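# Flip the gripper housing and return it to its tray

## Task

Turn the loose gripper housing over so it sits upside down, then set it back inside its tray with both halves still joined, letting it overhang the tray's open side by no more than roughly a fingernail's width. The tray is free to move, so it must end up resting on all four feet on the raised bench top, with no foot hanging more than half off any edge. Finally release the housing and withdraw the hands.

## Robot and tools

ROBOT. Two arms, each ending in a 16-motor hand. right_arm (calibrated base about (-0.028, -0.268, +0.001) m) has a right hand; left_arm (base about (-0.018, +0.330, +0.047) m) has a mirrored left hand. A camera stand is fixed behind the arms. Pushes by the environment may occasionally nudge loose objects.

FRAMES. Scene frame: origin at table-top height halfway between the arms, +x away from the robot over the table, +z up, +y toward left_arm. Arm names do not correspond to image left/right. Each hand has a hand point with its own axes: +z runs along straightened fingers toward the tips, +y points out of the palm face (palm surface at y = -0.062), +x runs across the palm away from the thumb on the right hand and toward the thumb on the left hand. Straight fingers reach about 0.12 to 0.16 m past the hand point; a fixed mast near the wrist on the palm side (x +0.05 to +0.10, z -0.16 to -0.11, right hand; x signs flip on the left) can strike objects. Fingertips have rubber caps.

execute_actions(actions, cameras). actions is a list of actions, run in order; each lasts 0.5 s. An action is a table of 1 to 15 rows, one per 1/30 s step; if fewer than 15, the last row is held. Each row is one flat list of 48 numbers, all in [-1, 1], covering both arms even if one is idle:
1-6: left_arm dx, dy, dz, rx, ry, rz.
7-22: left hand hinge goals.
23-24: left current_limit, speed.
25-30: right_arm dx, dy, dz, rx, ry, rz.
31-46: right hand hinge goals.
47-48: right current_limit, speed.
Arm numbers are offsets, not poses: they move the hand point relative to its Hand target as it was when the action began, along that target's own axes. Scale: 1.0 = 0.6 m for dx/dy/dz and 180 degrees for the rotation vector rx/ry/rz. All rows of one action measure from that same starting target, so a row does not add to the previous row; but each new action starts from the updated target, so repeating an offset keeps moving. Commanded orientation is clipped to within 40 degrees of the measured one each step. The arm may stop short or sag (more when carrying); another action, even all zeros, re-requests the target, and you may send the remaining gap as a new offset or aim slightly high. Very small moves may not start. To stop pressing on something, command back past the current hand point. Wrist near the base axis: tiny moves can swing the whole arm.

Hand numbers are absolute goal angles, scaled linearly between each hinge's stops (degrees at +1, at -1; value for straight). Order per hand: index_mcp, index_abd, index_pip, index_dip, middle_mcp, middle_abd, middle_pip, middle_dip, ring_mcp, ring_abd, ring_pip, ring_dip, thumb_cmc, thumb_axl, thumb_mcp, thumb_ipl. Going toward -1 curls the fingers: _mcp (-18,+128; +0.75), _pip (-29,+108; +0.58), _dip (-21,+117; +0.70); _abd (-60,+60; 0.00) swings sideways away from the thumb. thumb_cmc (-20,+120; +0.71) brings the thumb round in front of the palm; thumb_axl (-27,+140; +0.68) twists it about its own length; thumb_mcp (-69,+109; +0.23) and thumb_ipl (-77,+108; +0.17) bend it. A 0 is a real goal; to leave a hand unchanged, resend its hand_goal, hand_current_limit and hand_speed. current_limit maps -1..+1 to 0..550 mA (floor 11 mA) and also limits hinge speed; speed sets goal travel to (speed+1)/2 of 8.5 rad/s. Defaults: +0.4 and -0.6; settings persist until rewritten. A finger presses only while its goal lies past the object's surface.

cameras: names to return images for (cam_high 672x504, cam_left_wrist 616x616, cam_right_wrist 616x616), ["all"], or []. Omitted/null gives all for an empty actions list, none otherwise. An unknown name invalidates the call. An empty actions list just reports state and images.

RESULTS. Per arm: end_effector_position (m) and end_effector_quat_wxyz in the scene frame (may be a few cm off), Hand target (the pose next offsets start from), joint positions, velocities (may be summarized as within noise), torques (include arm weight; joints 3 and 4 wrap at ±28 N m), plus hand point positions at some steps. Per hand, in motor order: hand_goal, hand_measured (same scale; resending these relaxes a grip), hand_current_ma (positive pushes toward -1), hand_state (moving, goal, blocked, overload), hand_current_limit, hand_speed. MOTOR HOT and OVER-TEMPERATURE FAULT lines warn of heating.

zoom_image(camera, region): magnified crop of the latest image from cam_high, cam_left_wrist or cam_right_wrist; region [x0, y0, x1, y1] in that image's pixels from the top-left, each side at most 504.

finished_scene(scene): pass the number of the scene in progress; irreversible. Call it only once the housing rests correctly without the robot.

ORDER. Look first, grasp the housing, flip it, lower it into the tray, open the hand, lift away, check, then finish.

AVOID. Dropping the housing or releasing it while moving; knocking the tray toward or off the bench edge; anything falling off the table; hard impacts with fixed or heavy objects; hands touching or gripping each other. Motor current at or above 495 mA for 5 s shuts that motor for 10 s. Holding loads, stretched arms or unreachable targets heat motors; at 100 °C an arm drops for 30 s or more. An arm stop discards hand commands sent meanwhile. The scene keeps running while you think, holding the last command.

Each tool is called after "Emit:" by a JSON object that holds its "fn" and its "kwargs".

## Session

Emit:
{"fn": "execute_actions", "kwargs": {"actions": []}}

Scene clock: 0.00 s.
left_arm: end_effector_position=(+0.8615, +0.5843, +0.1819) hand_goal=(+0.754, +0.000, +0.576, +0.696, +0.754, +0.000, +0.576, +0.696, +0.754, +0.000, +0.576, +0.696, +0.714, +0.678, +0.226, +0.168) hand_measured=(+0.754, +0.000, +0.576, +0.696, +0.754, +0.000, +0.576, +0.696, +0.754, +0.000, +0.576, +0.696, +0.714, +0.678, +0.226, +0.168) hand_current_ma=(+0, +0, +0, +0, +0, +0, +0, +0, +0, +0, +0, +0, +0, +0, +0, +0) hand_state=(goal, goal, goal, goal, goal, goal, goal, goal, goal, goal, goal, goal, goal, goal, goal, goal) hand_current_limit=0.40 hand_speed=-0.60 end_effector_quat_wxyz=(+0.580, -0.146, +0.801, +0.012) | right_arm: end_effector_position=(+0.0506, +0.0386, +0.3577) hand_goal=(+0.754, +0.000, +0.576, +0.696, +0.754, +0.000, +0.576, +0.696, +0.754, +0.000, +0.576, +0.696, +0.714, +0.678, +0.226, +0.168) hand_measured=(+0.754, +0.000, +0.576, +0.696, +0.754, +0.000, +0.576, +0.696, +0.754, +0.000, +0.576, +0.696, +0.714, +0.678, +0.226, +0.168) hand_current_ma=(+0, +0, +0, +0, +0, +0, +0, +0, +0, +0, +0, +0, +0, +0, +0, +0) hand_state=(goal, goal, goal, goal, goal, goal, goal, goal, goal, goal, goal, goal, goal, goal, goal, goal) hand_current_limit=0.40 hand_speed=-0.60 end_effector_quat_wxyz=(-0.146, +0.365, +0.905, +0.165)
Joint positions: left_arm=[0.181 2.307 2.001 -0.027 -0.008 -1.733] | right_arm=[1.399 0.794 1.129 -1.506 -0.201 0.667]
Joint velocities: within noise
Joint torques (N m): no reading
Heat: left arm: hottest wrist yaw 27 °C; right arm: hottest shoulder 35 °C.
Hand target: left_arm +0.8685, +0.5857, +0.2007; +0.594, -0.144, +0.791, +0.013 | right_arm +0.0510, +0.0415, +0.3721; -0.150, +0.362, +0.902, +0.180

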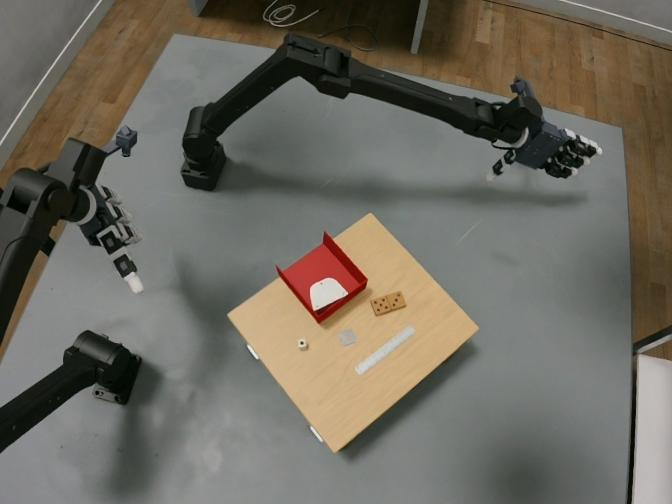

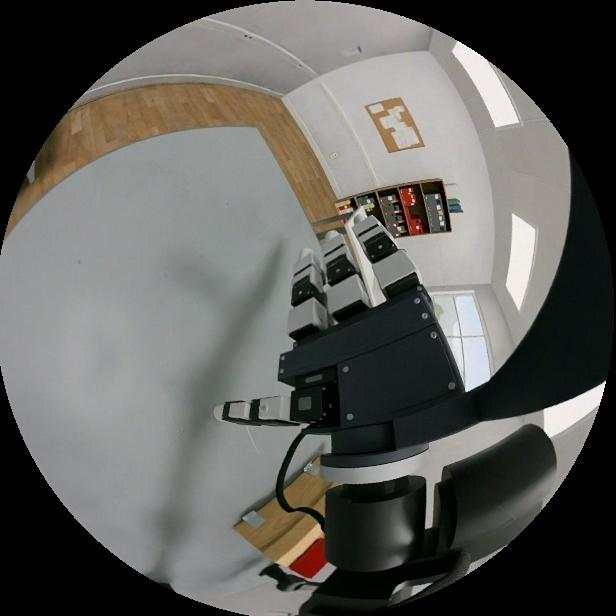

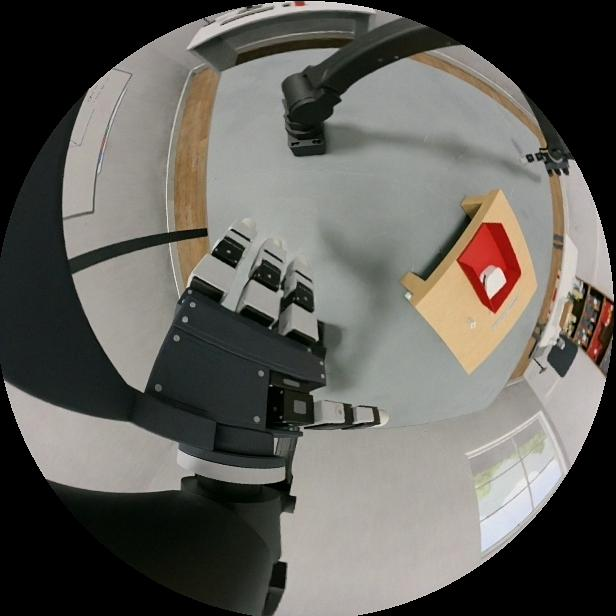

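Emit:
{"fn": "zoom_image", "kwargs": {"camera": "cam_high", "region": [220, 200, 490, 460]}}

Emit:
{"fn": "zoom_image", "kwargs": {"camera": "cam_high", "region": [270, 225, 420, 345]}}

Emit:
{"fn": "zoom_image", "kwargs": {"camera": "cam_right_wrist", "region": [390, 180, 570, 380]}}

Scaled by 1.867 from the camera's 672x504 image, which has a finer 960x720 frame.

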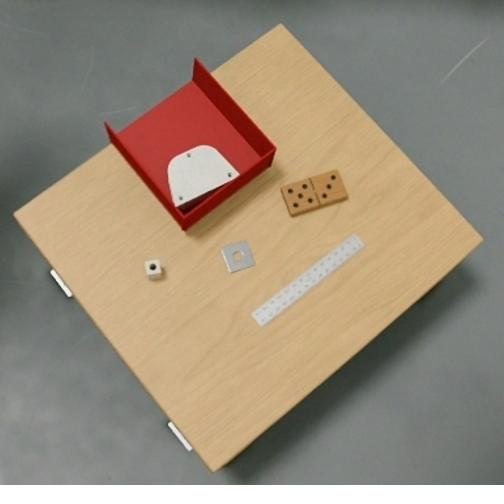

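Scaled by 3.360 from the camera's 672x504 image, which has a finer 960x720 frame.

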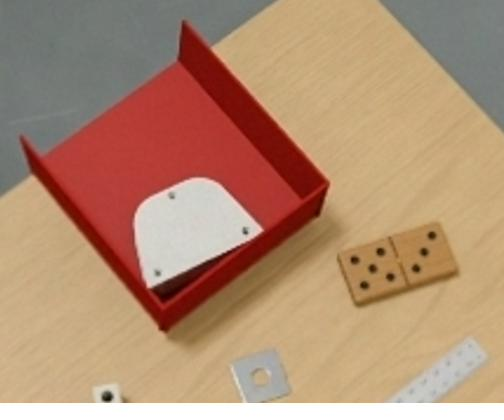

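Scaled by 2.520 from the camera's 616x616 image, which has a finer 880x880 frame.

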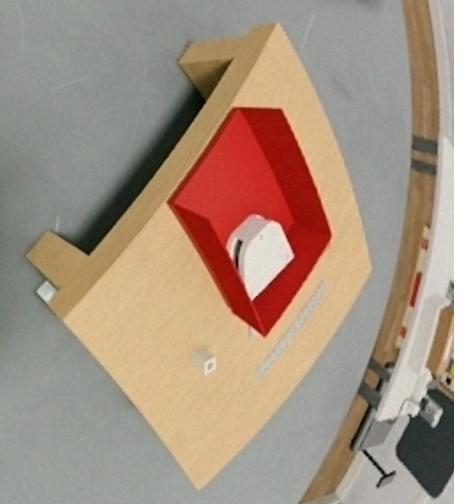

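Emit:
{"fn": "zoom_image", "kwargs": {"camera": "cam_high", "region": [300, 265, 360, 325]}}

Emit:
{"fn": "zoom_image", "kwargs": {"camera": "cam_right_wrist", "region": [455, 220, 545, 320]}}

Emit:
{"fn": "zoom_image", "kwargs": {"camera": "cam_high", "region": [265, 225, 375, 335]}}

Scaled by 8.400 from the camera's 672x504 image, which has a finer 960x720 frame.

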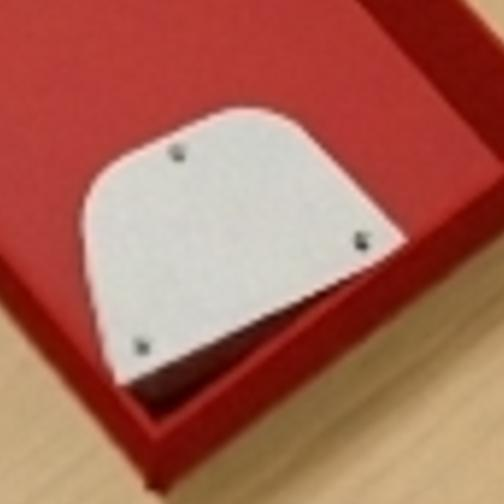

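Scaled by 5.040 from the camera's 616x616 image, which has a finer 880x880 frame.

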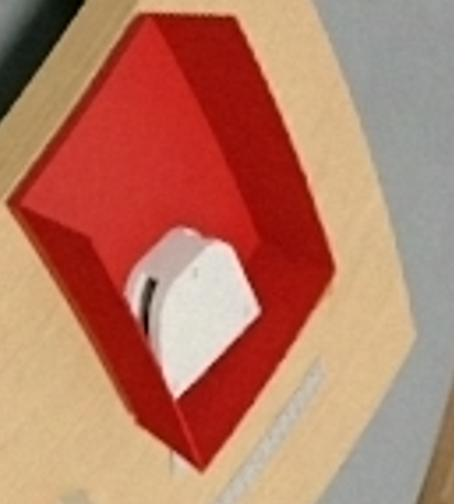

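Scaled by 4.582 from the camera's 672x504 image, which has a finer 960x720 frame.

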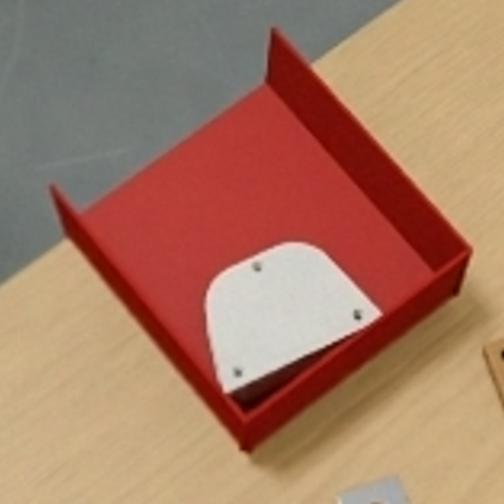

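Emit:
{"fn": "execute_actions", "kwargs": {"actions": [[[0,0,0,0,0,0,0.754,0,0.576,0.696,0.754,0,0.576,0.696,0.754,0,0.576,0.696,0.714,0.678,0.226,0.168,0.4,-0.6,-0.0343,0.0338,-0.0166,0,0,0,0.754,0,0.576,0.696,0.754,0,0.576,0.696,0.754,0,0.576,0.696,0.714,0.678,0.226,0.168,0.4,-0.6],[0,0,0,0,0,0,0.754,0,0.576,0.696,0.754,0,0.576,0.696,0.754,0,0.576,0.696,0.714,0.678,0.226,0.168,0.4,-0.6,-0.0685,0.0676,-0.0332,0,0,0,0.754,0,0.576,0.696,0.754,0,0.576,0.696,0.754,0,0.576,0.696,0.714,0.678,0.226,0.168,0.4,-0.6]],[[0,0,0,0,0,0,0.754,0,0.576,0.696,0.754,0,0.576,0.696,0.754,0,0.576,0.696,0.714,0.678,0.226,0.168,0.4,-0.6,-0.0685,0.0676,-0.0332,0,0,0,0.754,0,0.576,0.696,0.754,0,0.576,0.696,0.754,0,0.576,0.696,0.714,0.678,0.226,0.168,0.4,-0.6]],[[0,0,0,0,0,0,0.754,0,0.576,0.696,0.754,0,0.576,0.696,0.754,0,0.576,0.696,0.714,0.678,0.226,0.168,0.4,-0.6,-0.0685,0.0676,-0.0332,0,0,0,0.754,0,0.576,0.696,0.754,0,0.576,0.696,0.754,0,0.576,0.696,0.714,0.678,0.226,0.168,0.4,-0.6]],[[0,0,0,0,0,0,0.754,0,0.576,0.696,0.754,0,0.576,0.696,0.754,0,0.576,0.696,0.714,0.678,0.226,0.168,0.4,-0.6,-0.0685,0.0676,-0.0332,0,0,0,0.754,0,0.576,0.696,0.754,0,0.576,0.696,0.754,0,0.576,0.696,0.714,0.678,0.226,0.168,0.4,-0.6]]], "cameras": ["all"]}}

Scene clock: 389.17 s.
left_arm: end_effector_position=(+0.8615, +0.5843, +0.1819) hand_goal=(+0.754, +0.000, +0.576, +0.696, +0.754, +0.000, +0.576, +0.696, +0.754, +0.000, +0.576, +0.696, +0.714, +0.678, +0.226, +0.168) hand_measured=(+0.754, +0.002, +0.576, +0.696, +0.754, +0.002, +0.576, +0.696, +0.754, +0.002, +0.576, +0.696, +0.714, +0.678, +0.226, +0.168) hand_current_ma=(-3, +3, +2, +0, -3, +3, +2, +0, -3, +3, +2, +0, +1, -2, -1, -1) hand_state=(goal, goal, goal, goal, goal, goal, goal, goal, goal, goal, goal, goal, goal, goal, goal, goal) hand_current_limit=0.40 hand_speed=-0.60 end_effector_quat_wxyz=(+0.580, -0.146, +0.801, +0.012) | right_arm: end_effector_position=(+0.2850, +0.0131, +0.3868) hand_goal=(+0.754, +0.000, +0.576, +0.696, +0.754, +0.000, +0.576, +0.696, +0.754, +0.000, +0.576, +0.696, +0.714, +0.678, +0.226, +0.168) hand_measured=(+0.754, +0.000, +0.576, +0.696, +0.754, +0.000, +0.576, +0.696, +0.756, +0.000, +0.576, +0.696, +0.714, +0.678, +0.224, +0.168) hand_current_ma=(+1, +0, +1, +0, +2, +0, +1, +0, +3, +0, +1, +0, +1, -2, -9, -1) hand_state=(goal, goal, goal, goal, goal, goal, goal, goal, goal, goal, goal, goal, goal, goal, goal, goal) hand_current_limit=0.40 hand_speed=-0.60 end_effector_quat_wxyz=(-0.143, +0.379, +0.895, +0.187)
Joint positions: left_arm=[0.181 2.307 2.001 -0.027 -0.008 -1.733] | right_arm=[0.539 1.133 1.4 -1.677 -0.451 -0.162]
Joint torques (N m): left_arm=[-1.2 -26.99 12.22 2.52 -0.07 0.11] | right_arm=[-0.91 -5.3 13 0.4 -0.52 -0.07]
Heat: left arm: hottest shoulder 57 °C; right arm: hottest elbow 48 °C.
Hand target: left_arm +0.8685, +0.5857, +0.2007; +0.594, -0.144, +0.791, +0.013 | right_arm +0.2909, +0.0179, +0.4123; -0.150, +0.362, +0.902, +0.180
Off the commanded pose: left_arm 0.020 m, 2 deg | right_arm 0.027 m, 2 deg.
joint sent to its limit (right arm) — joint 4 (wrist pitch), lower limit. The joint targets are off in orientation, not in position.
Step readings (end_effector_position of left_arm | right_arm):
0: (+0.8615, +0.5843, +0.1819) | (+0.0506, +0.0386, +0.3577)
1: (+0.8615, +0.5843, +0.1819) | (+0.0505, +0.0387, +0.3577)
2: (+0.8615, +0.5843, +0.1819) | (+0.0510, +0.0389, +0.3576)
4: (+0.8615, +0.5843, +0.1819) | (+0.0612, +0.0361, +0.3571)
8: (+0.8615, +0.5843, +0.1819) | (+0.0990, +0.0232, +0.3554)
15: (+0.8615, +0.5843, +0.1819) | (+0.1080, +0.0278, +0.3559)
16: (+0.8615, +0.5843, +0.1819) | (+0.1082, +0.0282, +0.3559)
17: (+0.8615, +0.5843, +0.1819) | (+0.1100, +0.0281, +0.3565)
19: (+0.8615, +0.5843, +0.1819) | (+0.1240, +0.0244, +0.3593)
23: (+0.8615, +0.5843, +0.1819) | (+0.1612, +0.0169, +0.3668)
30: (+0.8615, +0.5843, +0.1819) | (+0.1667, +0.0232, +0.3656)
31: (+0.8615, +0.5843, +0.1819) | (+0.1668, +0.0233, +0.3656)
32: (+0.8615, +0.5843, +0.1819) | (+0.1683, +0.0233, +0.3668)
34: (+0.8615, +0.5843, +0.1819) | (+0.1819, +0.0193, +0.3713)
38: (+0.8615, +0.5843, +0.1819) | (+0.2201, +0.0123, +0.3796)
45: (+0.8615, +0.5843, +0.1819) | (+0.2266, +0.0184, +0.3754)
46: (+0.8615, +0.5843, +0.1819) | (+0.2266, +0.0186, +0.3758)
47: (+0.8615, +0.5843, +0.1819) | (+0.2283, +0.0183, +0.3776)
49: (+0.8615, +0.5843, +0.1819) | (+0.2402, +0.0158, +0.3835)
53: (+0.8615, +0.5843, +0.1819) | (+0.2757, +0.0074, +0.3914)
60: (+0.8615, +0.5843, +0.1819) | (+0.2853, +0.0118, +0.3843)
camera_calibration:
cam_right_wrist: T_world_to_cam=[[0.988866, -0.0628608, -0.134879, -0.202806], [-0.0148233, -0.943499, 0.331044, -0.153061], [-0.148068, -0.325358, -0.933926, 0.535129], [0, 0, 0, 1]] pos_world=[0.277515, 0.0169477, 0.523087]

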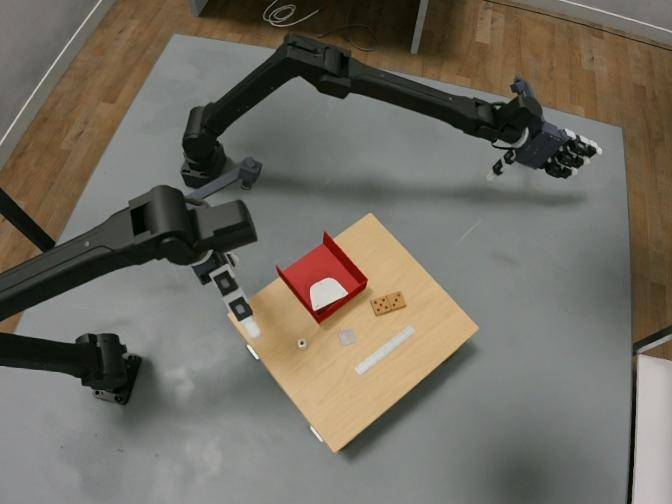

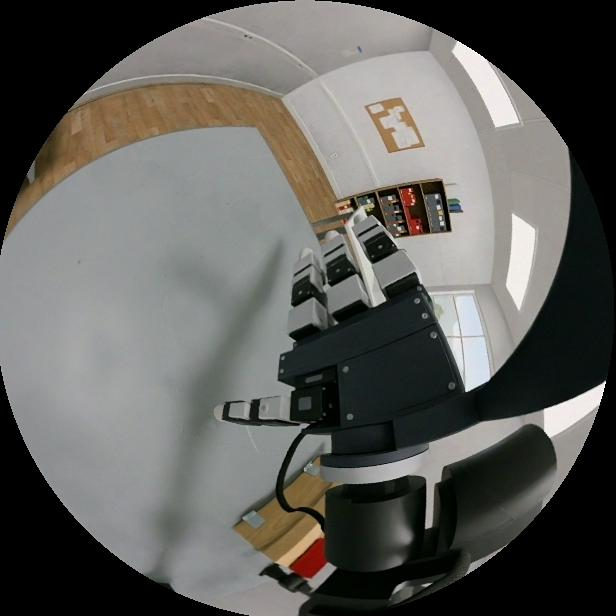

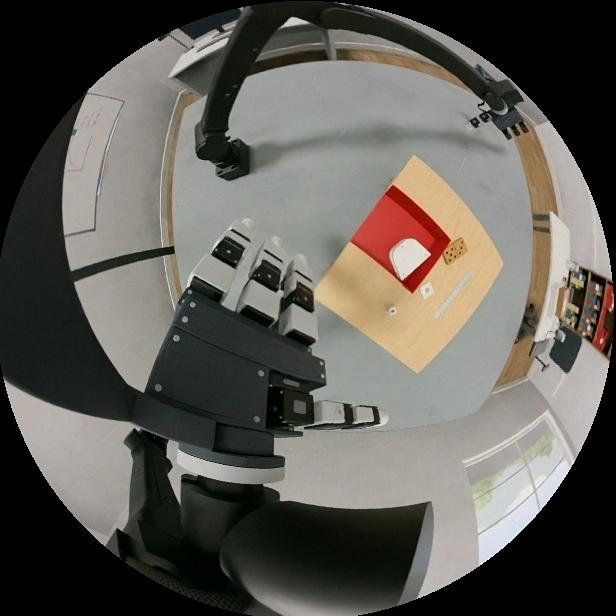

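Emit:
{"fn": "zoom_image", "kwargs": {"camera": "cam_right_wrist", "region": [340, 180, 480, 310]}}

Emit:
{"fn": "execute_actions", "kwargs": {"actions": [[[0.0016,0.0206,-0.1009,0,0,0,0.754,0,0.576,0.696,0.754,0,0.576,0.696,0.754,0,0.576,0.696,0.714,0.678,0.226,0.168,0.4,-0.6,0,0,0,0,0,0,0.754,0,0.576,0.696,0.754,0,0.576,0.696,0.754,0,0.576,0.696,0.714,0.678,0.226,0.168,0.4,-0.6]],[[0.0016,0.0206,-0.1009,0,0,0,0.754,0,0.576,0.696,0.754,0,0.576,0.696,0.754,0,0.576,0.696,0.714,0.678,0.226,0.168,0.4,-0.6,0,0,0,0,0,0,0.754,0,0.576,0.696,0.754,0,0.576,0.696,0.754,0,0.576,0.696,0.714,0.678,0.226,0.168,0.4,-0.6]],[[0.0016,0.0206,-0.1009,0,0,0,0.754,0,0.576,0.696,0.754,0,0.576,0.696,0.754,0,0.576,0.696,0.714,0.678,0.226,0.168,0.4,-0.6,0,0,0,0,0,0,0.754,0,0.576,0.696,0.754,0,0.576,0.696,0.754,0,0.576,0.696,0.714,0.678,0.226,0.168,0.4,-0.6]],[[0.0016,0.0206,-0.1009,0,0,0,0.754,0,0.576,0.696,0.754,0,0.576,0.696,0.754,0,0.576,0.696,0.714,0.678,0.226,0.168,0.4,-0.6,0,0,0,0,0,0,0.754,0,0.576,0.696,0.754,0,0.576,0.696,0.754,0,0.576,0.696,0.714,0.678,0.226,0.168,0.4,-0.6]],[[0.0016,0.0206,-0.1009,0,0,0,0.754,0,0.576,0.696,0.754,0,0.576,0.696,0.754,0,0.576,0.696,0.714,0.678,0.226,0.168,0.4,-0.6,0,0,0,0,0,0,0.754,0,0.576,0.696,0.754,0,0.576,0.696,0.754,0,0.576,0.696,0.714,0.678,0.226,0.168,0.4,-0.6]],[[0.0016,0.0206,-0.1009,0,0,0,0.754,0,0.576,0.696,0.754,0,0.576,0.696,0.754,0,0.576,0.696,0.714,0.678,0.226,0.168,0.4,-0.6,0,0,0,0,0,0,0.754,0,0.576,0.696,0.754,0,0.576,0.696,0.754,0,0.576,0.696,0.714,0.678,0.226,0.168,0.4,-0.6]],[[0.0016,0.0206,-0.1009,0,0,0,0.754,0,0.576,0.696,0.754,0,0.576,0.696,0.754,0,0.576,0.696,0.714,0.678,0.226,0.168,0.4,-0.6,0,0,0,0,0,0,0.754,0,0.576,0.696,0.754,0,0.576,0.696,0.754,0,0.576,0.696,0.714,0.678,0.226,0.168,0.4,-0.6]]]}}

Scaled by 3.600 from the camera's 616x616 image, which has a finer 880x880 frame.

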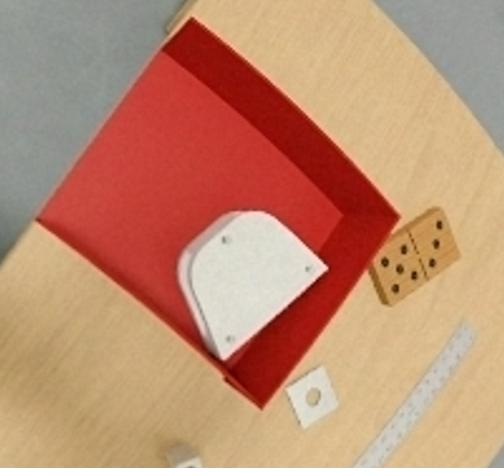

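Scene clock: 410.70 s.
left_arm: end_effector_position=(+0.4497, +0.5840, +0.3024) hand_goal=(+0.754, +0.000, +0.576, +0.696, +0.754, +0.000, +0.576, +0.696, +0.754, +0.000, +0.576, +0.696, +0.714, +0.678, +0.226, +0.168) hand_measured=(+0.754, +0.002, +0.576, +0.696, +0.754, +0.002, +0.576, +0.696, +0.754, +0.002, +0.576, +0.696, +0.714, +0.678, +0.226, +0.168) hand_current_ma=(-3, +6, +2, +0, -3, +6, +2, +0, -3, +6, +2, +0, +0, -2, -4, -1) hand_state=(goal, goal, goal, goal, goal, goal, goal, goal, goal, goal, goal, goal, goal, goal, goal, goal) hand_current_limit=0.40 hand_speed=-0.60 end_effector_quat_wxyz=(+0.595, -0.150, +0.790, +0.008) | right_arm: end_effector_position=(+0.2849, +0.0132, +0.3869) hand_goal=(+0.754, +0.000, +0.576, +0.696, +0.754, +0.000, +0.576, +0.696, +0.754, +0.000, +0.576, +0.696, +0.714, +0.678, +0.226, +0.168) hand_measured=(+0.754, +0.000, +0.576, +0.696, +0.754, +0.000, +0.576, +0.696, +0.756, +0.000, +0.576, +0.696, +0.714, +0.678, +0.224, +0.168) hand_current_ma=(+1, +0, +1, +0, +2, +0, +1, +0, +3, +0, +1, +0, +1, -2, -9, -1) hand_state=(goal, goal, goal, goal, goal, goal, goal, goal, goal, goal, goal, goal, goal, goal, goal, goal) hand_current_limit=0.40 hand_speed=-0.60 end_effector_quat_wxyz=(-0.143, +0.378, +0.895, +0.187)
Joint positions: left_arm=[0.402 1.17 0.79 0.078 0.203 -1.682] | right_arm=[0.539 1.133 1.4 -1.677 -0.451 -0.164]
Joint torques (N m): left_arm=[-1.03 -9.17 10.13 2.03 0.21 0.27] | right_arm=[-0.67 -5.13 13.08 0.29 -0.54 -0.06]
Heat: left arm: hottest shoulder 57 °C; right arm: hottest elbow 49 °C.
Hand target: left_arm +0.4488, +0.5858, +0.3054; +0.594, -0.144, +0.791, +0.013 | right_arm +0.2909, +0.0179, +0.4123; -0.150, +0.362, +0.902, +0.180
Off the commanded pose: left_arm 0.004 m, 1 deg | right_arm 0.027 m, 2 deg.
joint sent to its limit (right arm) — joint 4 (wrist pitch), lower limit. The joint targets are off in orientation, not in position.
Step readings (end_effector_position of left_arm | right_arm):
0: (+0.8615, +0.5843, +0.1819) | (+0.2850, +0.0131, +0.3868)
1: (+0.8613, +0.5842, +0.1815) | (+0.2850, +0.0131, +0.3868)
2: (+0.8594, +0.5839, +0.1802) | (+0.2850, +0.0131, +0.3868)
4: (+0.8459, +0.5815, +0.1755) | (+0.2850, +0.0131, +0.3868)
8: (+0.8189, +0.5772, +0.1704) | (+0.2849, +0.0132, +0.3869)
15: (+0.8090, +0.5808, +0.1926) | (+0.2849, +0.0132, +0.3869)
16: (+0.8083, +0.5808, +0.1949) | (+0.2849, +0.0132, +0.3869)
17: (+0.8055, +0.5810, +0.1972) | (+0.2849, +0.0132, +0.3869)
19: (+0.7896, +0.5790, +0.1971) | (+0.2849, +0.0132, +0.3869)
23: (+0.7593, +0.5778, +0.1978) | (+0.2849, +0.0132, +0.3869)
30: (+0.7496, +0.5813, +0.2154) | (+0.2849, +0.0132, +0.3869)
31: (+0.7487, +0.5819, +0.2162) | (+0.2849, +0.0132, +0.3869)
32: (+0.7456, +0.5825, +0.2161) | (+0.2849, +0.0132, +0.3869)
34: (+0.7290, +0.5824, +0.2131) | (+0.2849, +0.0132, +0.3869)
38: (+0.6978, +0.5780, +0.2094) | (+0.2849, +0.0132, +0.3869)
45: (+0.6895, +0.5813, +0.2304) | (+0.2849, +0.0132, +0.3869)
46: (+0.6889, +0.5812, +0.2317) | (+0.2849, +0.0132, +0.3869)
47: (+0.6863, +0.5814, +0.2327) | (+0.2849, +0.0132, +0.3869)
49: (+0.6710, +0.5798, +0.2308) | (+0.2849, +0.0132, +0.3869)
53: (+0.6390, +0.5780, +0.2297) | (+0.2849, +0.0132, +0.3869)
60: (+0.6291, +0.5832, +0.2491) | (+0.2849, +0.0132, +0.3869)
61: (+0.6283, +0.5835, +0.2500) | (+0.2849, +0.0132, +0.3869)
62: (+0.6259, +0.5833, +0.2498) | (+0.2849, +0.0132, +0.3869)
64: (+0.6114, +0.5815, +0.2468) | (+0.2849, +0.0132, +0.3869)
68: (+0.5804, +0.5783, +0.2467) | (+0.2849, +0.0132, +0.3869)
75: (+0.5700, +0.5837, +0.2696) | (+0.2849, +0.0132, +0.3869)
76: (+0.5694, +0.5837, +0.2701) | (+0.2849, +0.0132, +0.3869)
77: (+0.5673, +0.5837, +0.2699) | (+0.2849, +0.0132, +0.3869)
79: (+0.5544, +0.5814, +0.2668) | (+0.2849, +0.0132, +0.3869)
83: (+0.5223, +0.5798, +0.2665) | (+0.2849, +0.0132, +0.3869)
90: (+0.5104, +0.5847, +0.2881) | (+0.2849, +0.0132, +0.3869)
91: (+0.5102, +0.5844, +0.2883) | (+0.2849, +0.0132, +0.3869)
92: (+0.5082, +0.5840, +0.2873) | (+0.2849, +0.0132, +0.3869)
94: (+0.4961, +0.5811, +0.2835) | (+0.2849, +0.0132, +0.3869)
98: (+0.4632, +0.5808, +0.2832) | (+0.2849, +0.0132, +0.3869)
105: (+0.4502, +0.5846, +0.3039) | (+0.2849, +0.0132, +0.3869)

Emit:
{"fn": "execute_actions", "kwargs": {"actions": [[[0,0,0,0,0,0,0.754,0,0.576,0.696,0.754,0,0.576,0.696,0.754,0,0.576,0.696,0.714,0.678,0.226,0.168,0.4,-0.6,0,0,0,0.0164,-0.0042,-0.0516,0.754,0,0.576,0.696,0.754,0,0.576,0.696,0.754,0,0.576,0.696,0.714,0.678,0.226,0.168,0.4,-0.6],[0,0,0,0,0,0,0.754,0,0.576,0.696,0.754,0,0.576,0.696,0.754,0,0.576,0.696,0.714,0.678,0.226,0.168,0.4,-0.6,0,0,0,0.0328,-0.0083,-0.1032,0.754,0,0.576,0.696,0.754,0,0.576,0.696,0.754,0,0.576,0.696,0.714,0.678,0.226,0.168,0.4,-0.6]],[[0,0,0,0,0,0,0.754,0,0.576,0.696,0.754,0,0.576,0.696,0.754,0,0.576,0.696,0.714,0.678,0.226,0.168,0.4,-0.6,0,0,0,0.0328,-0.0083,-0.1032,0.754,0,0.576,0.696,0.754,0,0.576,0.696,0.754,0,0.576,0.696,0.714,0.678,0.226,0.168,0.4,-0.6]],[[0,0,0,0,0,0,0.754,0,0.576,0.696,0.754,0,0.576,0.696,0.754,0,0.576,0.696,0.714,0.678,0.226,0.168,0.4,-0.6,0,0,0,0.0328,-0.0083,-0.1032,0.754,0,0.576,0.696,0.754,0,0.576,0.696,0.754,0,0.576,0.696,0.714,0.678,0.226,0.168,0.4,-0.6]],[[0,0,0,0,0,0,0.754,0,0.576,0.696,0.754,0,0.576,0.696,0.754,0,0.576,0.696,0.714,0.678,0.226,0.168,0.4,-0.6,0,0,0,0.0328,-0.0083,-0.1032,0.754,0,0.576,0.696,0.754,0,0.576,0.696,0.754,0,0.576,0.696,0.714,0.678,0.226,0.168,0.4,-0.6]],[[0,0,0,0,0,0,0.754,0,0.576,0.696,0.754,0,0.576,0.696,0.754,0,0.576,0.696,0.714,0.678,0.226,0.168,0.4,-0.6,0,0,0,0.0326,-0.0084,-0.1032,0.754,0,0.576,0.696,0.754,0,0.576,0.696,0.754,0,0.576,0.696,0.714,0.678,0.226,0.168,0.4,-0.6]]], "cameras": ["cam_right_wrist","cam_high"]}}

Scene clock: 504.33 s.
left_arm: end_effector_position=(+0.4497, +0.5840, +0.3024) hand_goal=(+0.754, +0.000, +0.576, +0.696, +0.754, +0.000, +0.576, +0.696, +0.754, +0.000, +0.576, +0.696, +0.714, +0.678, +0.226, +0.168) hand_measured=(+0.754, +0.002, +0.576, +0.696, +0.754, +0.002, +0.576, +0.696, +0.754, +0.002, +0.576, +0.696, +0.714, +0.678, +0.226, +0.168) hand_current_ma=(-3, +6, +2, +0, -3, +6, +2, +0, -3, +6, +2, +0, +0, -2, -4, -1) hand_state=(goal, goal, goal, goal, goal, goal, goal, goal, goal, goal, goal, goal, goal, goal, goal, goal) hand_current_limit=0.40 hand_speed=-0.60 end_effector_quat_wxyz=(+0.595, -0.150, +0.790, +0.008) | right_arm: end_effector_position=(+0.2847, +0.0118, +0.3951) hand_goal=(+0.754, +0.000, +0.576, +0.696, +0.754, +0.000, +0.576, +0.696, +0.754, +0.000, +0.576, +0.696, +0.714, +0.678, +0.226, +0.168) hand_measured=(+0.754, +0.000, +0.576, +0.696, +0.754, +0.000, +0.576, +0.696, +0.754, +0.000, +0.576, +0.696, +0.716, +0.678, +0.224, +0.168) hand_current_ma=(+1, +0, +1, +0, +1, +0, +1, +0, +1, +0, +1, +0, +4, -2, -9, -1) hand_state=(goal, goal, goal, goal, goal, goal, goal, goal, goal, goal, goal, goal, goal, goal, goal, goal) hand_current_limit=0.40 hand_speed=-0.60 end_effector_quat_wxyz=(+0.101, -0.414, +0.904, +0.038)
Joint positions: left_arm=[0.402 1.17 0.79 0.078 0.203 -1.682] | right_arm=[0.463 1.345 1.658 -1.677 -0.061 -1.927]
Joint torques (N m): left_arm=[-0.62 -9.17 10.21 1.94 0.16 0.3] | right_arm=[-0.21 -8 13.01 0.58 -0.14 0]
Heat: left arm: hottest elbow 44 °C; right arm: hottest elbow 54 °C.
Hand target: left_arm +0.4488, +0.5858, +0.3054; +0.594, -0.144, +0.791, +0.012 | right_arm +0.2909, +0.0178, +0.4122; +0.000, -0.431, +0.902, +0.000
Off the commanded pose: left_arm 0.004 m, 1 deg | right_arm 0.019 m, 13 deg.
joint sent to its limit (right arm) — joint 4 (wrist pitch), lower limit. The joint targets are off in orientation, not in position.
Step readings (end_effector_position of left_arm | right_arm):
0: (+0.4497, +0.5840, +0.3024) | (+0.2849, +0.0132, +0.3869)
1: (+0.4497, +0.5840, +0.3024) | (+0.2849, +0.0133, +0.3869)
2: (+0.4497, +0.5840, +0.3024) | (+0.2848, +0.0136, +0.3872)
4: (+0.4497, +0.5840, +0.3024) | (+0.2854, +0.0135, +0.3880)
8: (+0.4497, +0.5840, +0.3024) | (+0.2877, +0.0114, +0.3910)
15: (+0.4497, +0.5840, +0.3024) | (+0.2855, +0.0130, +0.3947)
16: (+0.4497, +0.5840, +0.3024) | (+0.2848, +0.0135, +0.3949)
17: (+0.4497, +0.5840, +0.3024) | (+0.2849, +0.0128, +0.3947)
19: (+0.4497, +0.5840, +0.3024) | (+0.2847, +0.0116, +0.3937)
23: (+0.4497, +0.5840, +0.3024) | (+0.2861, +0.0093, +0.3899)
30: (+0.4497, +0.5840, +0.3024) | (+0.2848, +0.0133, +0.3872)
31: (+0.4497, +0.5840, +0.3024) | (+0.2843, +0.0136, +0.3876)
32: (+0.4497, +0.5840, +0.3024) | (+0.2844, +0.0126, +0.3875)
34: (+0.4497, +0.5840, +0.3024) | (+0.2849, +0.0115, +0.3884)
38: (+0.4497, +0.5840, +0.3024) | (+0.2876, +0.0116, +0.3920)
45: (+0.4497, +0.5840, +0.3024) | (+0.2854, +0.0140, +0.3904)
46: (+0.4497, +0.5840, +0.3024) | (+0.2849, +0.0139, +0.3903)
47: (+0.4497, +0.5840, +0.3024) | (+0.2850, +0.0127, +0.3896)
49: (+0.4497, +0.5840, +0.3024) | (+0.2865, +0.0114, +0.3904)
53: (+0.4497, +0.5840, +0.3024) | (+0.2899, +0.0129, +0.3944)
60: (+0.4497, +0.5840, +0.3024) | (+0.2874, +0.0125, +0.3921)
61: (+0.4497, +0.5840, +0.3024) | (+0.2871, +0.0121, +0.3922)
62: (+0.4497, +0.5840, +0.3024) | (+0.2872, +0.0106, +0.3916)
64: (+0.4497, +0.5840, +0.3024) | (+0.2893, +0.0091, +0.3929)
68: (+0.4497, +0.5840, +0.3024) | (+0.2924, +0.0118, +0.3974)
75: (+0.4497, +0.5840, +0.3024) | (+0.2871, +0.0129, +0.3939)
camera_calibration:
cam_right_wrist: T_world_to_cam=[[-0.0133427, 0.984882, 0.172713, -0.0499881], [0.587517, -0.132045, 0.798366, -0.522706], [0.809102, 0.112124, -0.576873, 0.123632], [0, 0, 0, 1]] pos_world=[0.206401, -0.0336505, 0.497264]
Images, in order (width x height): cam_high 672x504, cam_right_wrist 616x616.

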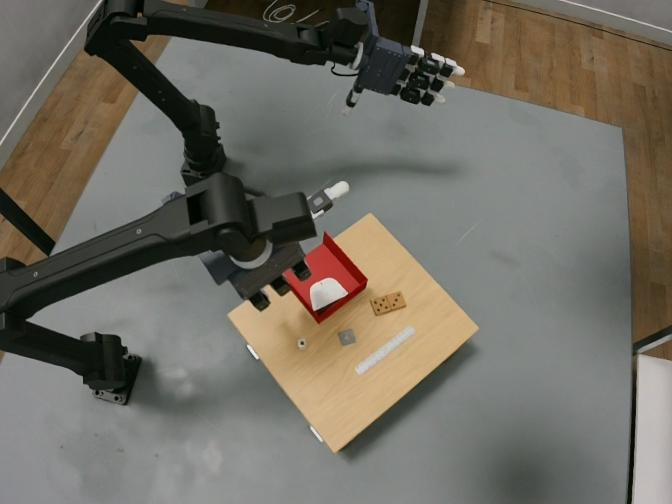

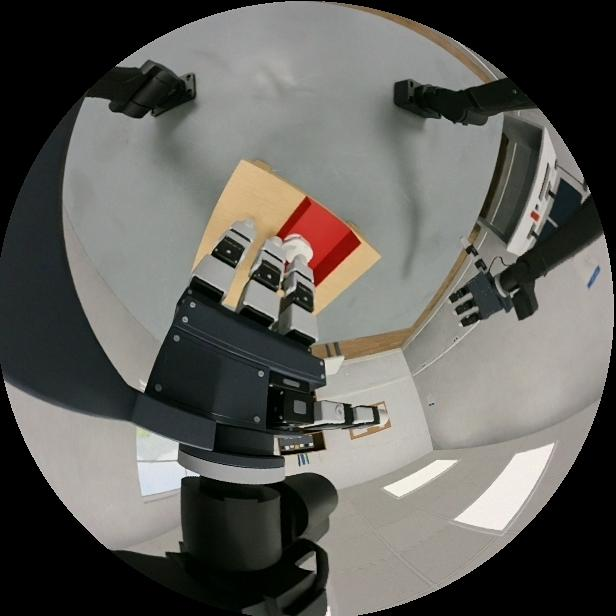

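Emit:
{"fn": "execute_actions", "kwargs": {"actions": [[[0,0,0,0,0,0,0.754,0,0.576,0.696,0.754,0,0.576,0.696,0.754,0,0.576,0.696,0.714,0.678,0.226,0.168,0.4,-0.6,-0.0457,-0.03,0.0208,0,0,0,0.069,0,-0.518,-0.174,0.069,0,-0.518,-0.174,0.754,0,0.576,0.696,0.714,0.678,0.226,0.168,0.4,-0.6]],[[0,0,0,0,0,0,0.754,0,0.576,0.696,0.754,0,0.576,0.696,0.754,0,0.576,0.696,0.714,0.678,0.226,0.168,0.4,-0.6,-0.0457,-0.03,0.0208,0,0,0,0.069,0,-0.518,-0.174,0.069,0,-0.518,-0.174,0.754,0,0.576,0.696,0.714,0.678,0.226,0.168,0.4,-0.6]],[[0,0,0,0,0,0,0.754,0,0.576,0.696,0.754,0,0.576,0.696,0.754,0,0.576,0.696,0.714,0.678,0.226,0.168,0.4,-0.6,-0.0457,-0.03,0.0208,0,0,0,0.069,0,-0.518,-0.174,0.069,0,-0.518,-0.174,0.754,0,0.576,0.696,0.714,0.678,0.226,0.168,0.4,-0.6]],[[0,0,0,0,0,0,0.754,0,0.576,0.696,0.754,0,0.576,0.696,0.754,0,0.576,0.696,0.714,0.678,0.226,0.168,0.4,-0.6,-0.0457,-0.03,0.0208,0,0,0,0.069,0,-0.518,-0.174,0.069,0,-0.518,-0.174,0.754,0,0.576,0.696,0.714,0.678,0.226,0.168,0.4,-0.6]]], "cameras": ["cam_right_wrist","cam_high"]}}

Emit:
{"fn": "zoom_image", "kwargs": {"camera": "cam_right_wrist", "region": [190, 140, 420, 370]}}

Scene clock: 519.30 s.
left_arm: end_effector_position=(+0.4497, +0.5840, +0.3024) hand_goal=(+0.754, +0.000, +0.576, +0.696, +0.754, +0.000, +0.576, +0.696, +0.754, +0.000, +0.576, +0.696, +0.714, +0.678, +0.226, +0.168) hand_measured=(+0.754, +0.002, +0.576, +0.696, +0.754, +0.002, +0.576, +0.696, +0.754, +0.002, +0.576, +0.696, +0.714, +0.678, +0.226, +0.168) hand_current_ma=(-3, +6, +2, +0, -3, +6, +2, +0, -3, +6, +2, +0, +0, -2, -4, -1) hand_state=(goal, goal, goal, goal, goal, goal, goal, goal, goal, goal, goal, goal, goal, goal, goal, goal) hand_current_limit=0.40 hand_speed=-0.60 end_effector_quat_wxyz=(+0.595, -0.150, +0.790, +0.008) | right_arm: end_effector_position=(+0.4050, +0.0571, +0.3450) hand_goal=(+0.070, +0.000, -0.518, -0.174, +0.070, +0.000, -0.518, -0.174, +0.754, +0.000, +0.576, +0.696, +0.714, +0.678, +0.226, +0.168) hand_measured=(+0.086, +0.000, -0.512, -0.170, +0.086, +0.000, -0.512, -0.172, +0.746, +0.000, +0.574, +0.696, +0.716, +0.678, +0.224, +0.168) hand_current_ma=(+52, +0, +17, +8, +53, +0, +17, +7, -22, +0, -6, +0, +3, -2, -9, -1) hand_state=(goal, goal, goal, goal, goal, goal, goal, goal, goal, goal, goal, goal, goal, goal, goal, goal) hand_current_limit=0.40 hand_speed=-0.60 end_effector_quat_wxyz=(+0.066, -0.420, +0.905, +0.022)
Joint positions: left_arm=[0.402 1.17 0.79 0.078 0.203 -1.682] | right_arm=[0.439 1.709 1.95 -1.677 -0.039 -1.967]
Joint torques (N m): left_arm=[-0.85 -9.52 10.1 1.94 0.14 0.3] | right_arm=[-1.03 -13.86 12.98 0.17 -0.17 0]
Heat: left arm: hottest elbow 44 °C; right arm: hottest elbow 55 °C.
Hand target: left_arm +0.4488, +0.5858, +0.3054; +0.594, -0.144, +0.791, +0.012 | right_arm +0.4157, +0.0581, +0.3622; +0.000, -0.432, +0.902, +0.000
Off the commanded pose: left_arm 0.004 m, 1 deg | right_arm 0.020 m, 8 deg.
joint sent to its limit (right arm) — joint 4 (wrist pitch), lower limit. The joint targets are off in orientation, not in position.
Step readings (end_effector_position of left_arm | right_arm):
0: (+0.4497, +0.5840, +0.3024) | (+0.2847, +0.0118, +0.3951)
1: (+0.4497, +0.5840, +0.3024) | (+0.2849, +0.0119, +0.3951)
2: (+0.4497, +0.5840, +0.3024) | (+0.2863, +0.0121, +0.3950)
4: (+0.4497, +0.5840, +0.3024) | (+0.2931, +0.0153, +0.3967)
8: (+0.4497, +0.5840, +0.3024) | (+0.3079, +0.0227, +0.3910)
15: (+0.4497, +0.5840, +0.3024) | (+0.3153, +0.0263, +0.3769)
16: (+0.4497, +0.5840, +0.3024) | (+0.3154, +0.0263, +0.3773)
17: (+0.4497, +0.5840, +0.3024) | (+0.3162, +0.0266, +0.3783)
19: (+0.4497, +0.5840, +0.3024) | (+0.3225, +0.0285, +0.3822)
23: (+0.4497, +0.5840, +0.3024) | (+0.3363, +0.0340, +0.3818)
30: (+0.4497, +0.5840, +0.3024) | (+0.3445, +0.0366, +0.3676)
31: (+0.4497, +0.5840, +0.3024) | (+0.3446, +0.0367, +0.3674)
32: (+0.4497, +0.5840, +0.3024) | (+0.3459, +0.0368, +0.3677)
34: (+0.4497, +0.5840, +0.3024) | (+0.3531, +0.0387, +0.3704)
38: (+0.4497, +0.5840, +0.3024) | (+0.3672, +0.0443, +0.3690)
45: (+0.4497, +0.5840, +0.3024) | (+0.3748, +0.0463, +0.3552)
46: (+0.4497, +0.5840, +0.3024) | (+0.3751, +0.0464, +0.3551)
47: (+0.4497, +0.5840, +0.3024) | (+0.3762, +0.0468, +0.3556)
49: (+0.4497, +0.5840, +0.3024) | (+0.3839, +0.0490, +0.3586)
53: (+0.4497, +0.5840, +0.3024) | (+0.3981, +0.0545, +0.3580)
60: (+0.4497, +0.5840, +0.3024) | (+0.4047, +0.0569, +0.3443)
camera_calibration:
cam_right_wrist: T_world_to_cam=[[-0.0170458, 0.993148, 0.115616, -0.0637039], [0.626795, -0.0794765, 0.77512, -0.558354], [0.778997, 0.08568, -0.621146, 0.0212936], [0, 0, 0, 1]] pos_world=[0.3323, 0.0170669, 0.453383]
Images, in order (width x height): cam_high 672x504, cam_right_wrist 616x616.

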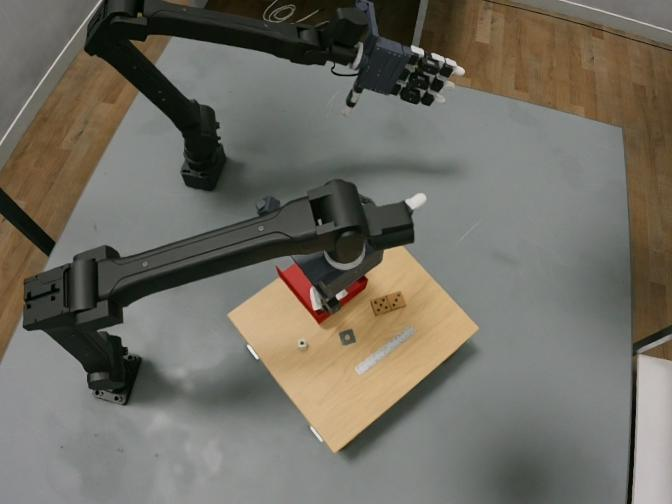

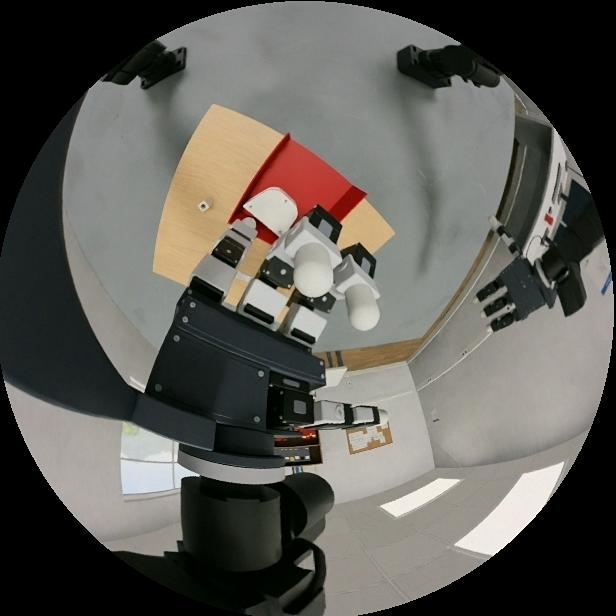

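Scaled by 2.191 from the camera's 616x616 image, which has a finer 880x880 frame.

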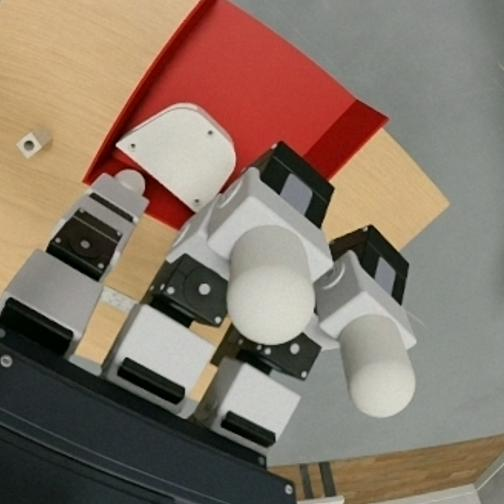

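Emit:
{"fn": "zoom_image", "kwargs": {"camera": "cam_right_wrist", "region": [220, 180, 310, 260]}}

Scaled by 5.600 from the camera's 616x616 image, which has a finer 880x880 frame.

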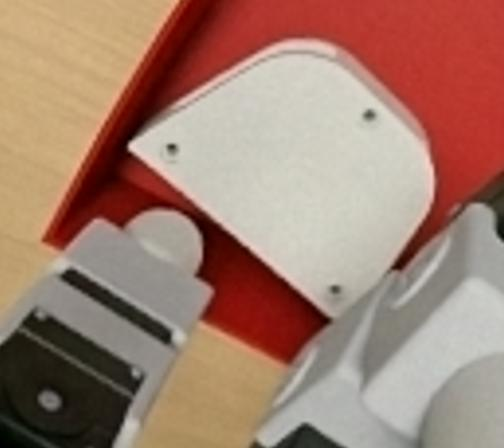

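Emit:
{"fn": "execute_actions", "kwargs": {"actions": [[[0,0,0,0,0,0,0.754,0,0.576,0.696,0.754,0,0.576,0.696,0.754,0,0.576,0.696,0.714,0.678,0.226,0.168,0.4,-0.6,0.002,-0.008,0.02,0,0,0,0.069,0,-0.518,-0.174,0.069,0,-0.518,-0.174,0.754,0,0.576,0.696,0.714,0.678,0.226,0.168,0.4,-0.6],[0,0,0,0,0,0,0.754,0,0.576,0.696,0.754,0,0.576,0.696,0.754,0,0.576,0.696,0.714,0.678,0.226,0.168,0.4,-0.6,0.004,-0.0162,0.0417,0,0,0,0.069,0,-0.518,-0.174,0.069,0,-0.518,-0.174,0.754,0,0.576,0.696,0.714,0.678,0.226,0.168,0.4,-0.6]]], "cameras": ["cam_right_wrist"]}}

Emit:
{"fn": "zoom_image", "kwargs": {"camera": "cam_right_wrist", "region": [220, 170, 320, 260]}}

Scene clock: 561.53 s.
left_arm: end_effector_position=(+0.4497, +0.5840, +0.3024) hand_goal=(+0.754, +0.000, +0.576, +0.696, +0.754, +0.000, +0.576, +0.696, +0.754, +0.000, +0.576, +0.696, +0.714, +0.678, +0.226, +0.168) hand_measured=(+0.754, +0.002, +0.576, +0.696, +0.754, +0.002, +0.576, +0.696, +0.754, +0.002, +0.576, +0.696, +0.714, +0.678, +0.226, +0.168) hand_current_ma=(-3, +6, +2, +0, -3, +6, +2, +0, -3, +6, +2, +0, +0, -2, -4, -1) hand_state=(goal, goal, goal, goal, goal, goal, goal, goal, goal, goal, goal, goal, goal, goal, goal, goal) hand_current_limit=0.40 hand_speed=-0.60 end_effector_quat_wxyz=(+0.595, -0.150, +0.790, +0.008) | right_arm: end_effector_position=(+0.4126, +0.0506, +0.3333) hand_goal=(+0.070, +0.000, -0.518, -0.174, +0.070, +0.000, -0.518, -0.174, +0.754, +0.000, +0.576, +0.696, +0.714, +0.678, +0.226, +0.168) hand_measured=(+0.086, +0.000, -0.512, -0.170, +0.086, +0.000, -0.512, -0.172, +0.744, +0.000, +0.572, +0.696, +0.716, +0.678, +0.224, +0.168) hand_current_ma=(+52, +0, +17, +8, +53, +0, +17, +7, -29, -2, -9, -1, +3, -2, -9, -1) hand_state=(goal, goal, goal, goal, goal, goal, goal, goal, goal, goal, goal, goal, goal, goal, goal, goal) hand_current_limit=0.40 hand_speed=-0.60 end_effector_quat_wxyz=(+0.057, -0.423, +0.904, +0.016)
Joint positions: left_arm=[0.402 1.17 0.79 0.078 0.203 -1.682] | right_arm=[0.425 1.73 1.95 -1.677 -0.029 -1.987]
Joint torques (N m): left_arm=[-0.91 -9.47 10.19 2.04 0.13 0.27] | right_arm=[-1.32 -13.27 11.32 0.17 -0.12 -0.03]
Heat: left arm: hottest elbow 44 °C; right arm: hottest elbow 58 °C.
Hand target: left_arm +0.4488, +0.5858, +0.3054; +0.594, -0.144, +0.791, +0.012 | right_arm +0.4217, +0.0501, +0.3373; +0.000, -0.432, +0.902, +0.000
Off the commanded pose: left_arm 0.004 m, 1 deg | right_arm 0.010 m, 7 deg.
joint sent to its limit (right arm) — joint 4 (wrist pitch), lower limit. The joint targets are off in orientation, not in position.
Step readings (end_effector_position of left_arm | right_arm):
0: (+0.4497, +0.5840, +0.3024) | (+0.4050, +0.0571, +0.3450)
1: (+0.4497, +0.5840, +0.3024) | (+0.4050, +0.0571, +0.3450)
2: (+0.4497, +0.5840, +0.3024) | (+0.4052, +0.0567, +0.3449)
4: (+0.4497, +0.5840, +0.3024) | (+0.4059, +0.0554, +0.3444)
8: (+0.4497, +0.5840, +0.3024) | (+0.4085, +0.0529, +0.3406)
15: (+0.4497, +0.5840, +0.3024) | (+0.4126, +0.0508, +0.3336)
camera_calibration:
cam_right_wrist: T_world_to_cam=[[-0.0208294, 0.995131, 0.0963299, -0.0478079], [0.636788, -0.0610741, 0.768616, -0.557483], [0.770757, 0.0773516, -0.632416, 0.0162258], [0, 0, 0, 1]] pos_world=[0.341497, 0.0122723, 0.443357]
Images, in order (width x height): cam_right_wrist 616x616.

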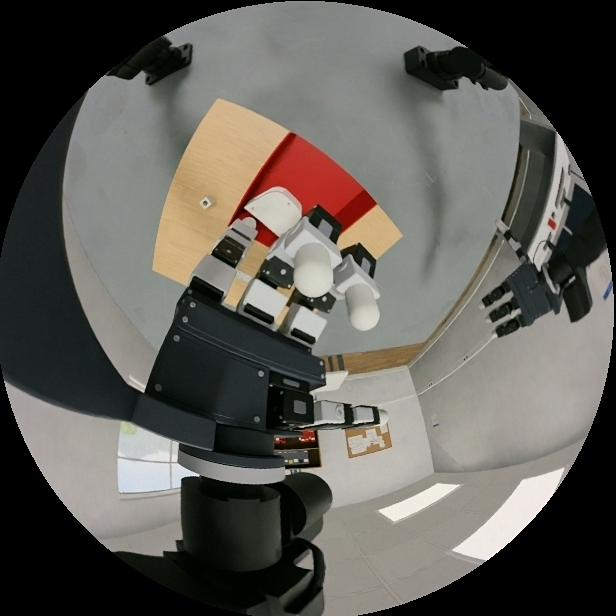

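Scaled by 5.040 from the camera's 616x616 image, which has a finer 880x880 frame.

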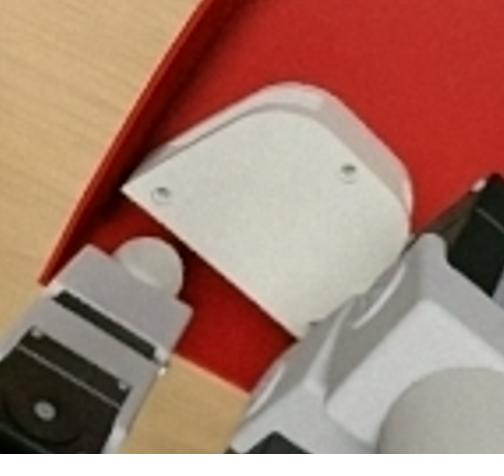

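Emit:
{"fn": "execute_actions", "kwargs": {"actions": [[[0,0,0,0,0,0,0.754,0,0.576,0.696,0.754,0,0.576,0.696,0.754,0,0.576,0.696,0.714,0.678,0.226,0.168,0.4,-0.6,-0.0004,0.0009,0.02,0,0,0,0.069,0,-0.518,-0.174,0.069,0,-0.518,-0.174,0.754,0,0.576,0.696,0.714,0.678,0.226,0.168,0.4,-0.6],[0,0,0,0,0,0,0.754,0,0.576,0.696,0.754,0,0.576,0.696,0.754,0,0.576,0.696,0.714,0.678,0.226,0.168,0.4,-0.6,-0.0008,0.0017,0.035,0,0,0,0.069,0,-0.518,-0.174,0.069,0,-0.518,-0.174,0.754,0,0.576,0.696,0.714,0.678,0.226,0.168,0.4,-0.6]]], "cameras": ["cam_right_wrist"]}}

Emit:
{"fn": "zoom_image", "kwargs": {"camera": "cam_right_wrist", "region": [220, 170, 320, 260]}}

Scene clock: 574.53 s.
left_arm: end_effector_position=(+0.4497, +0.5840, +0.3024) hand_goal=(+0.754, +0.000, +0.576, +0.696, +0.754, +0.000, +0.576, +0.696, +0.754, +0.000, +0.576, +0.696, +0.714, +0.678, +0.226, +0.168) hand_measured=(+0.754, +0.002, +0.576, +0.696, +0.754, +0.002, +0.576, +0.696, +0.754, +0.002, +0.576, +0.696, +0.714, +0.678, +0.226, +0.168) hand_current_ma=(-3, +6, +2, +0, -3, +6, +2, +0, -3, +6, +2, +0, +0, -2, -4, -1) hand_state=(goal, goal, goal, goal, goal, goal, goal, goal, goal, goal, goal, goal, goal, goal, goal, goal) hand_current_limit=0.40 hand_speed=-0.60 end_effector_quat_wxyz=(+0.595, -0.150, +0.790, +0.008) | right_arm: end_effector_position=(+0.4171, +0.0509, +0.3214) hand_goal=(+0.070, +0.000, -0.518, -0.174, +0.070, +0.000, -0.518, -0.174, +0.754, +0.000, +0.576, +0.696, +0.714, +0.678, +0.226, +0.168) hand_measured=(+0.086, +0.000, -0.512, -0.170, +0.086, +0.000, -0.512, -0.172, +0.744, +0.000, +0.572, +0.696, +0.716, +0.678, +0.224, +0.168) hand_current_ma=(+52, +0, +17, +8, +53, +0, +17, +7, -31, -1, -10, -1, +3, -2, -9, -1) hand_state=(goal, goal, goal, goal, goal, goal, goal, goal, goal, goal, goal, goal, goal, goal, goal, goal) hand_current_limit=0.40 hand_speed=-0.60 end_effector_quat_wxyz=(+0.046, -0.424, +0.905, +0.010)
Joint positions: left_arm=[0.402 1.17 0.79 0.078 0.203 -1.682] | right_arm=[0.425 1.751 1.95 -1.677 -0.019 -1.989]
Joint torques (N m): left_arm=[-0.38 -9.17 10.29 2.06 0.16 0.25] | right_arm=[-1.08 -13.8 9.55 0.14 -0.11 -0.03]
Heat: left arm: hottest elbow 44 °C; right arm: hottest elbow 58 °C.
Hand target: left_arm +0.4488, +0.5858, +0.3054; +0.594, -0.144, +0.791, +0.012 | right_arm +0.4213, +0.0511, +0.3162; +0.000, -0.432, +0.902, +0.000
Off the commanded pose: left_arm 0.004 m, 1 deg | right_arm 0.007 m, 6 deg.
joint sent to its limit (right arm) — joint 4 (wrist pitch), lower limit. The joint targets are off in orientation, not in position.
Step readings (end_effector_position of left_arm | right_arm):
0: (+0.4497, +0.5840, +0.3024) | (+0.4126, +0.0506, +0.3333)
1: (+0.4497, +0.5840, +0.3024) | (+0.4126, +0.0506, +0.3333)
2: (+0.4497, +0.5840, +0.3024) | (+0.4127, +0.0505, +0.3331)
4: (+0.4497, +0.5840, +0.3024) | (+0.4132, +0.0503, +0.3321)
8: (+0.4497, +0.5840, +0.3024) | (+0.4149, +0.0502, +0.3277)
15: (+0.4497, +0.5840, +0.3024) | (+0.4171, +0.0509, +0.3214)
camera_calibration:
cam_right_wrist: T_world_to_cam=[[-0.0204407, 0.996721, 0.0782845, -0.0413298], [0.648045, -0.0464165, 0.760186, -0.553843], [0.761328, 0.0662706, -0.644971, 0.0137556], [0, 0, 0, 1]] pos_world=[0.347598, 0.0145753, 0.433132]
Images, in order (width x height): cam_right_wrist 616x616.

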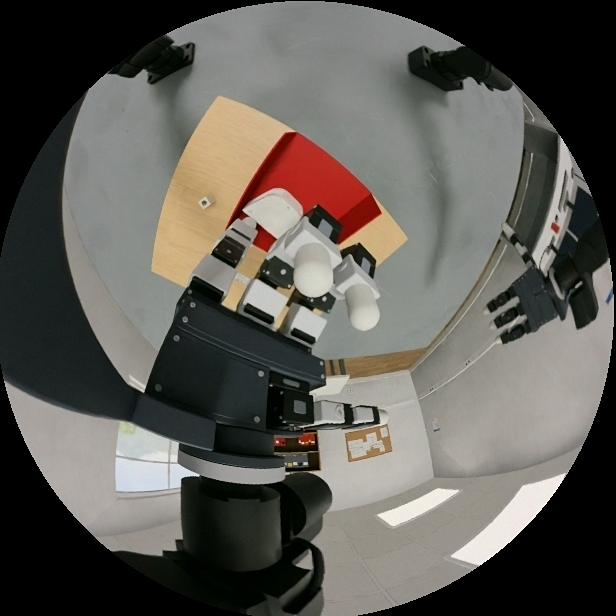

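Scaled by 5.040 from the camera's 616x616 image, which has a finer 880x880 frame.

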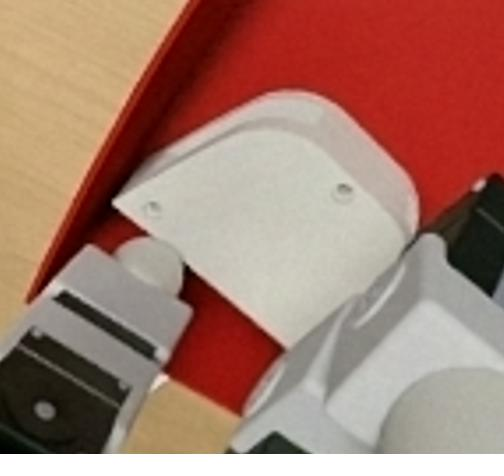

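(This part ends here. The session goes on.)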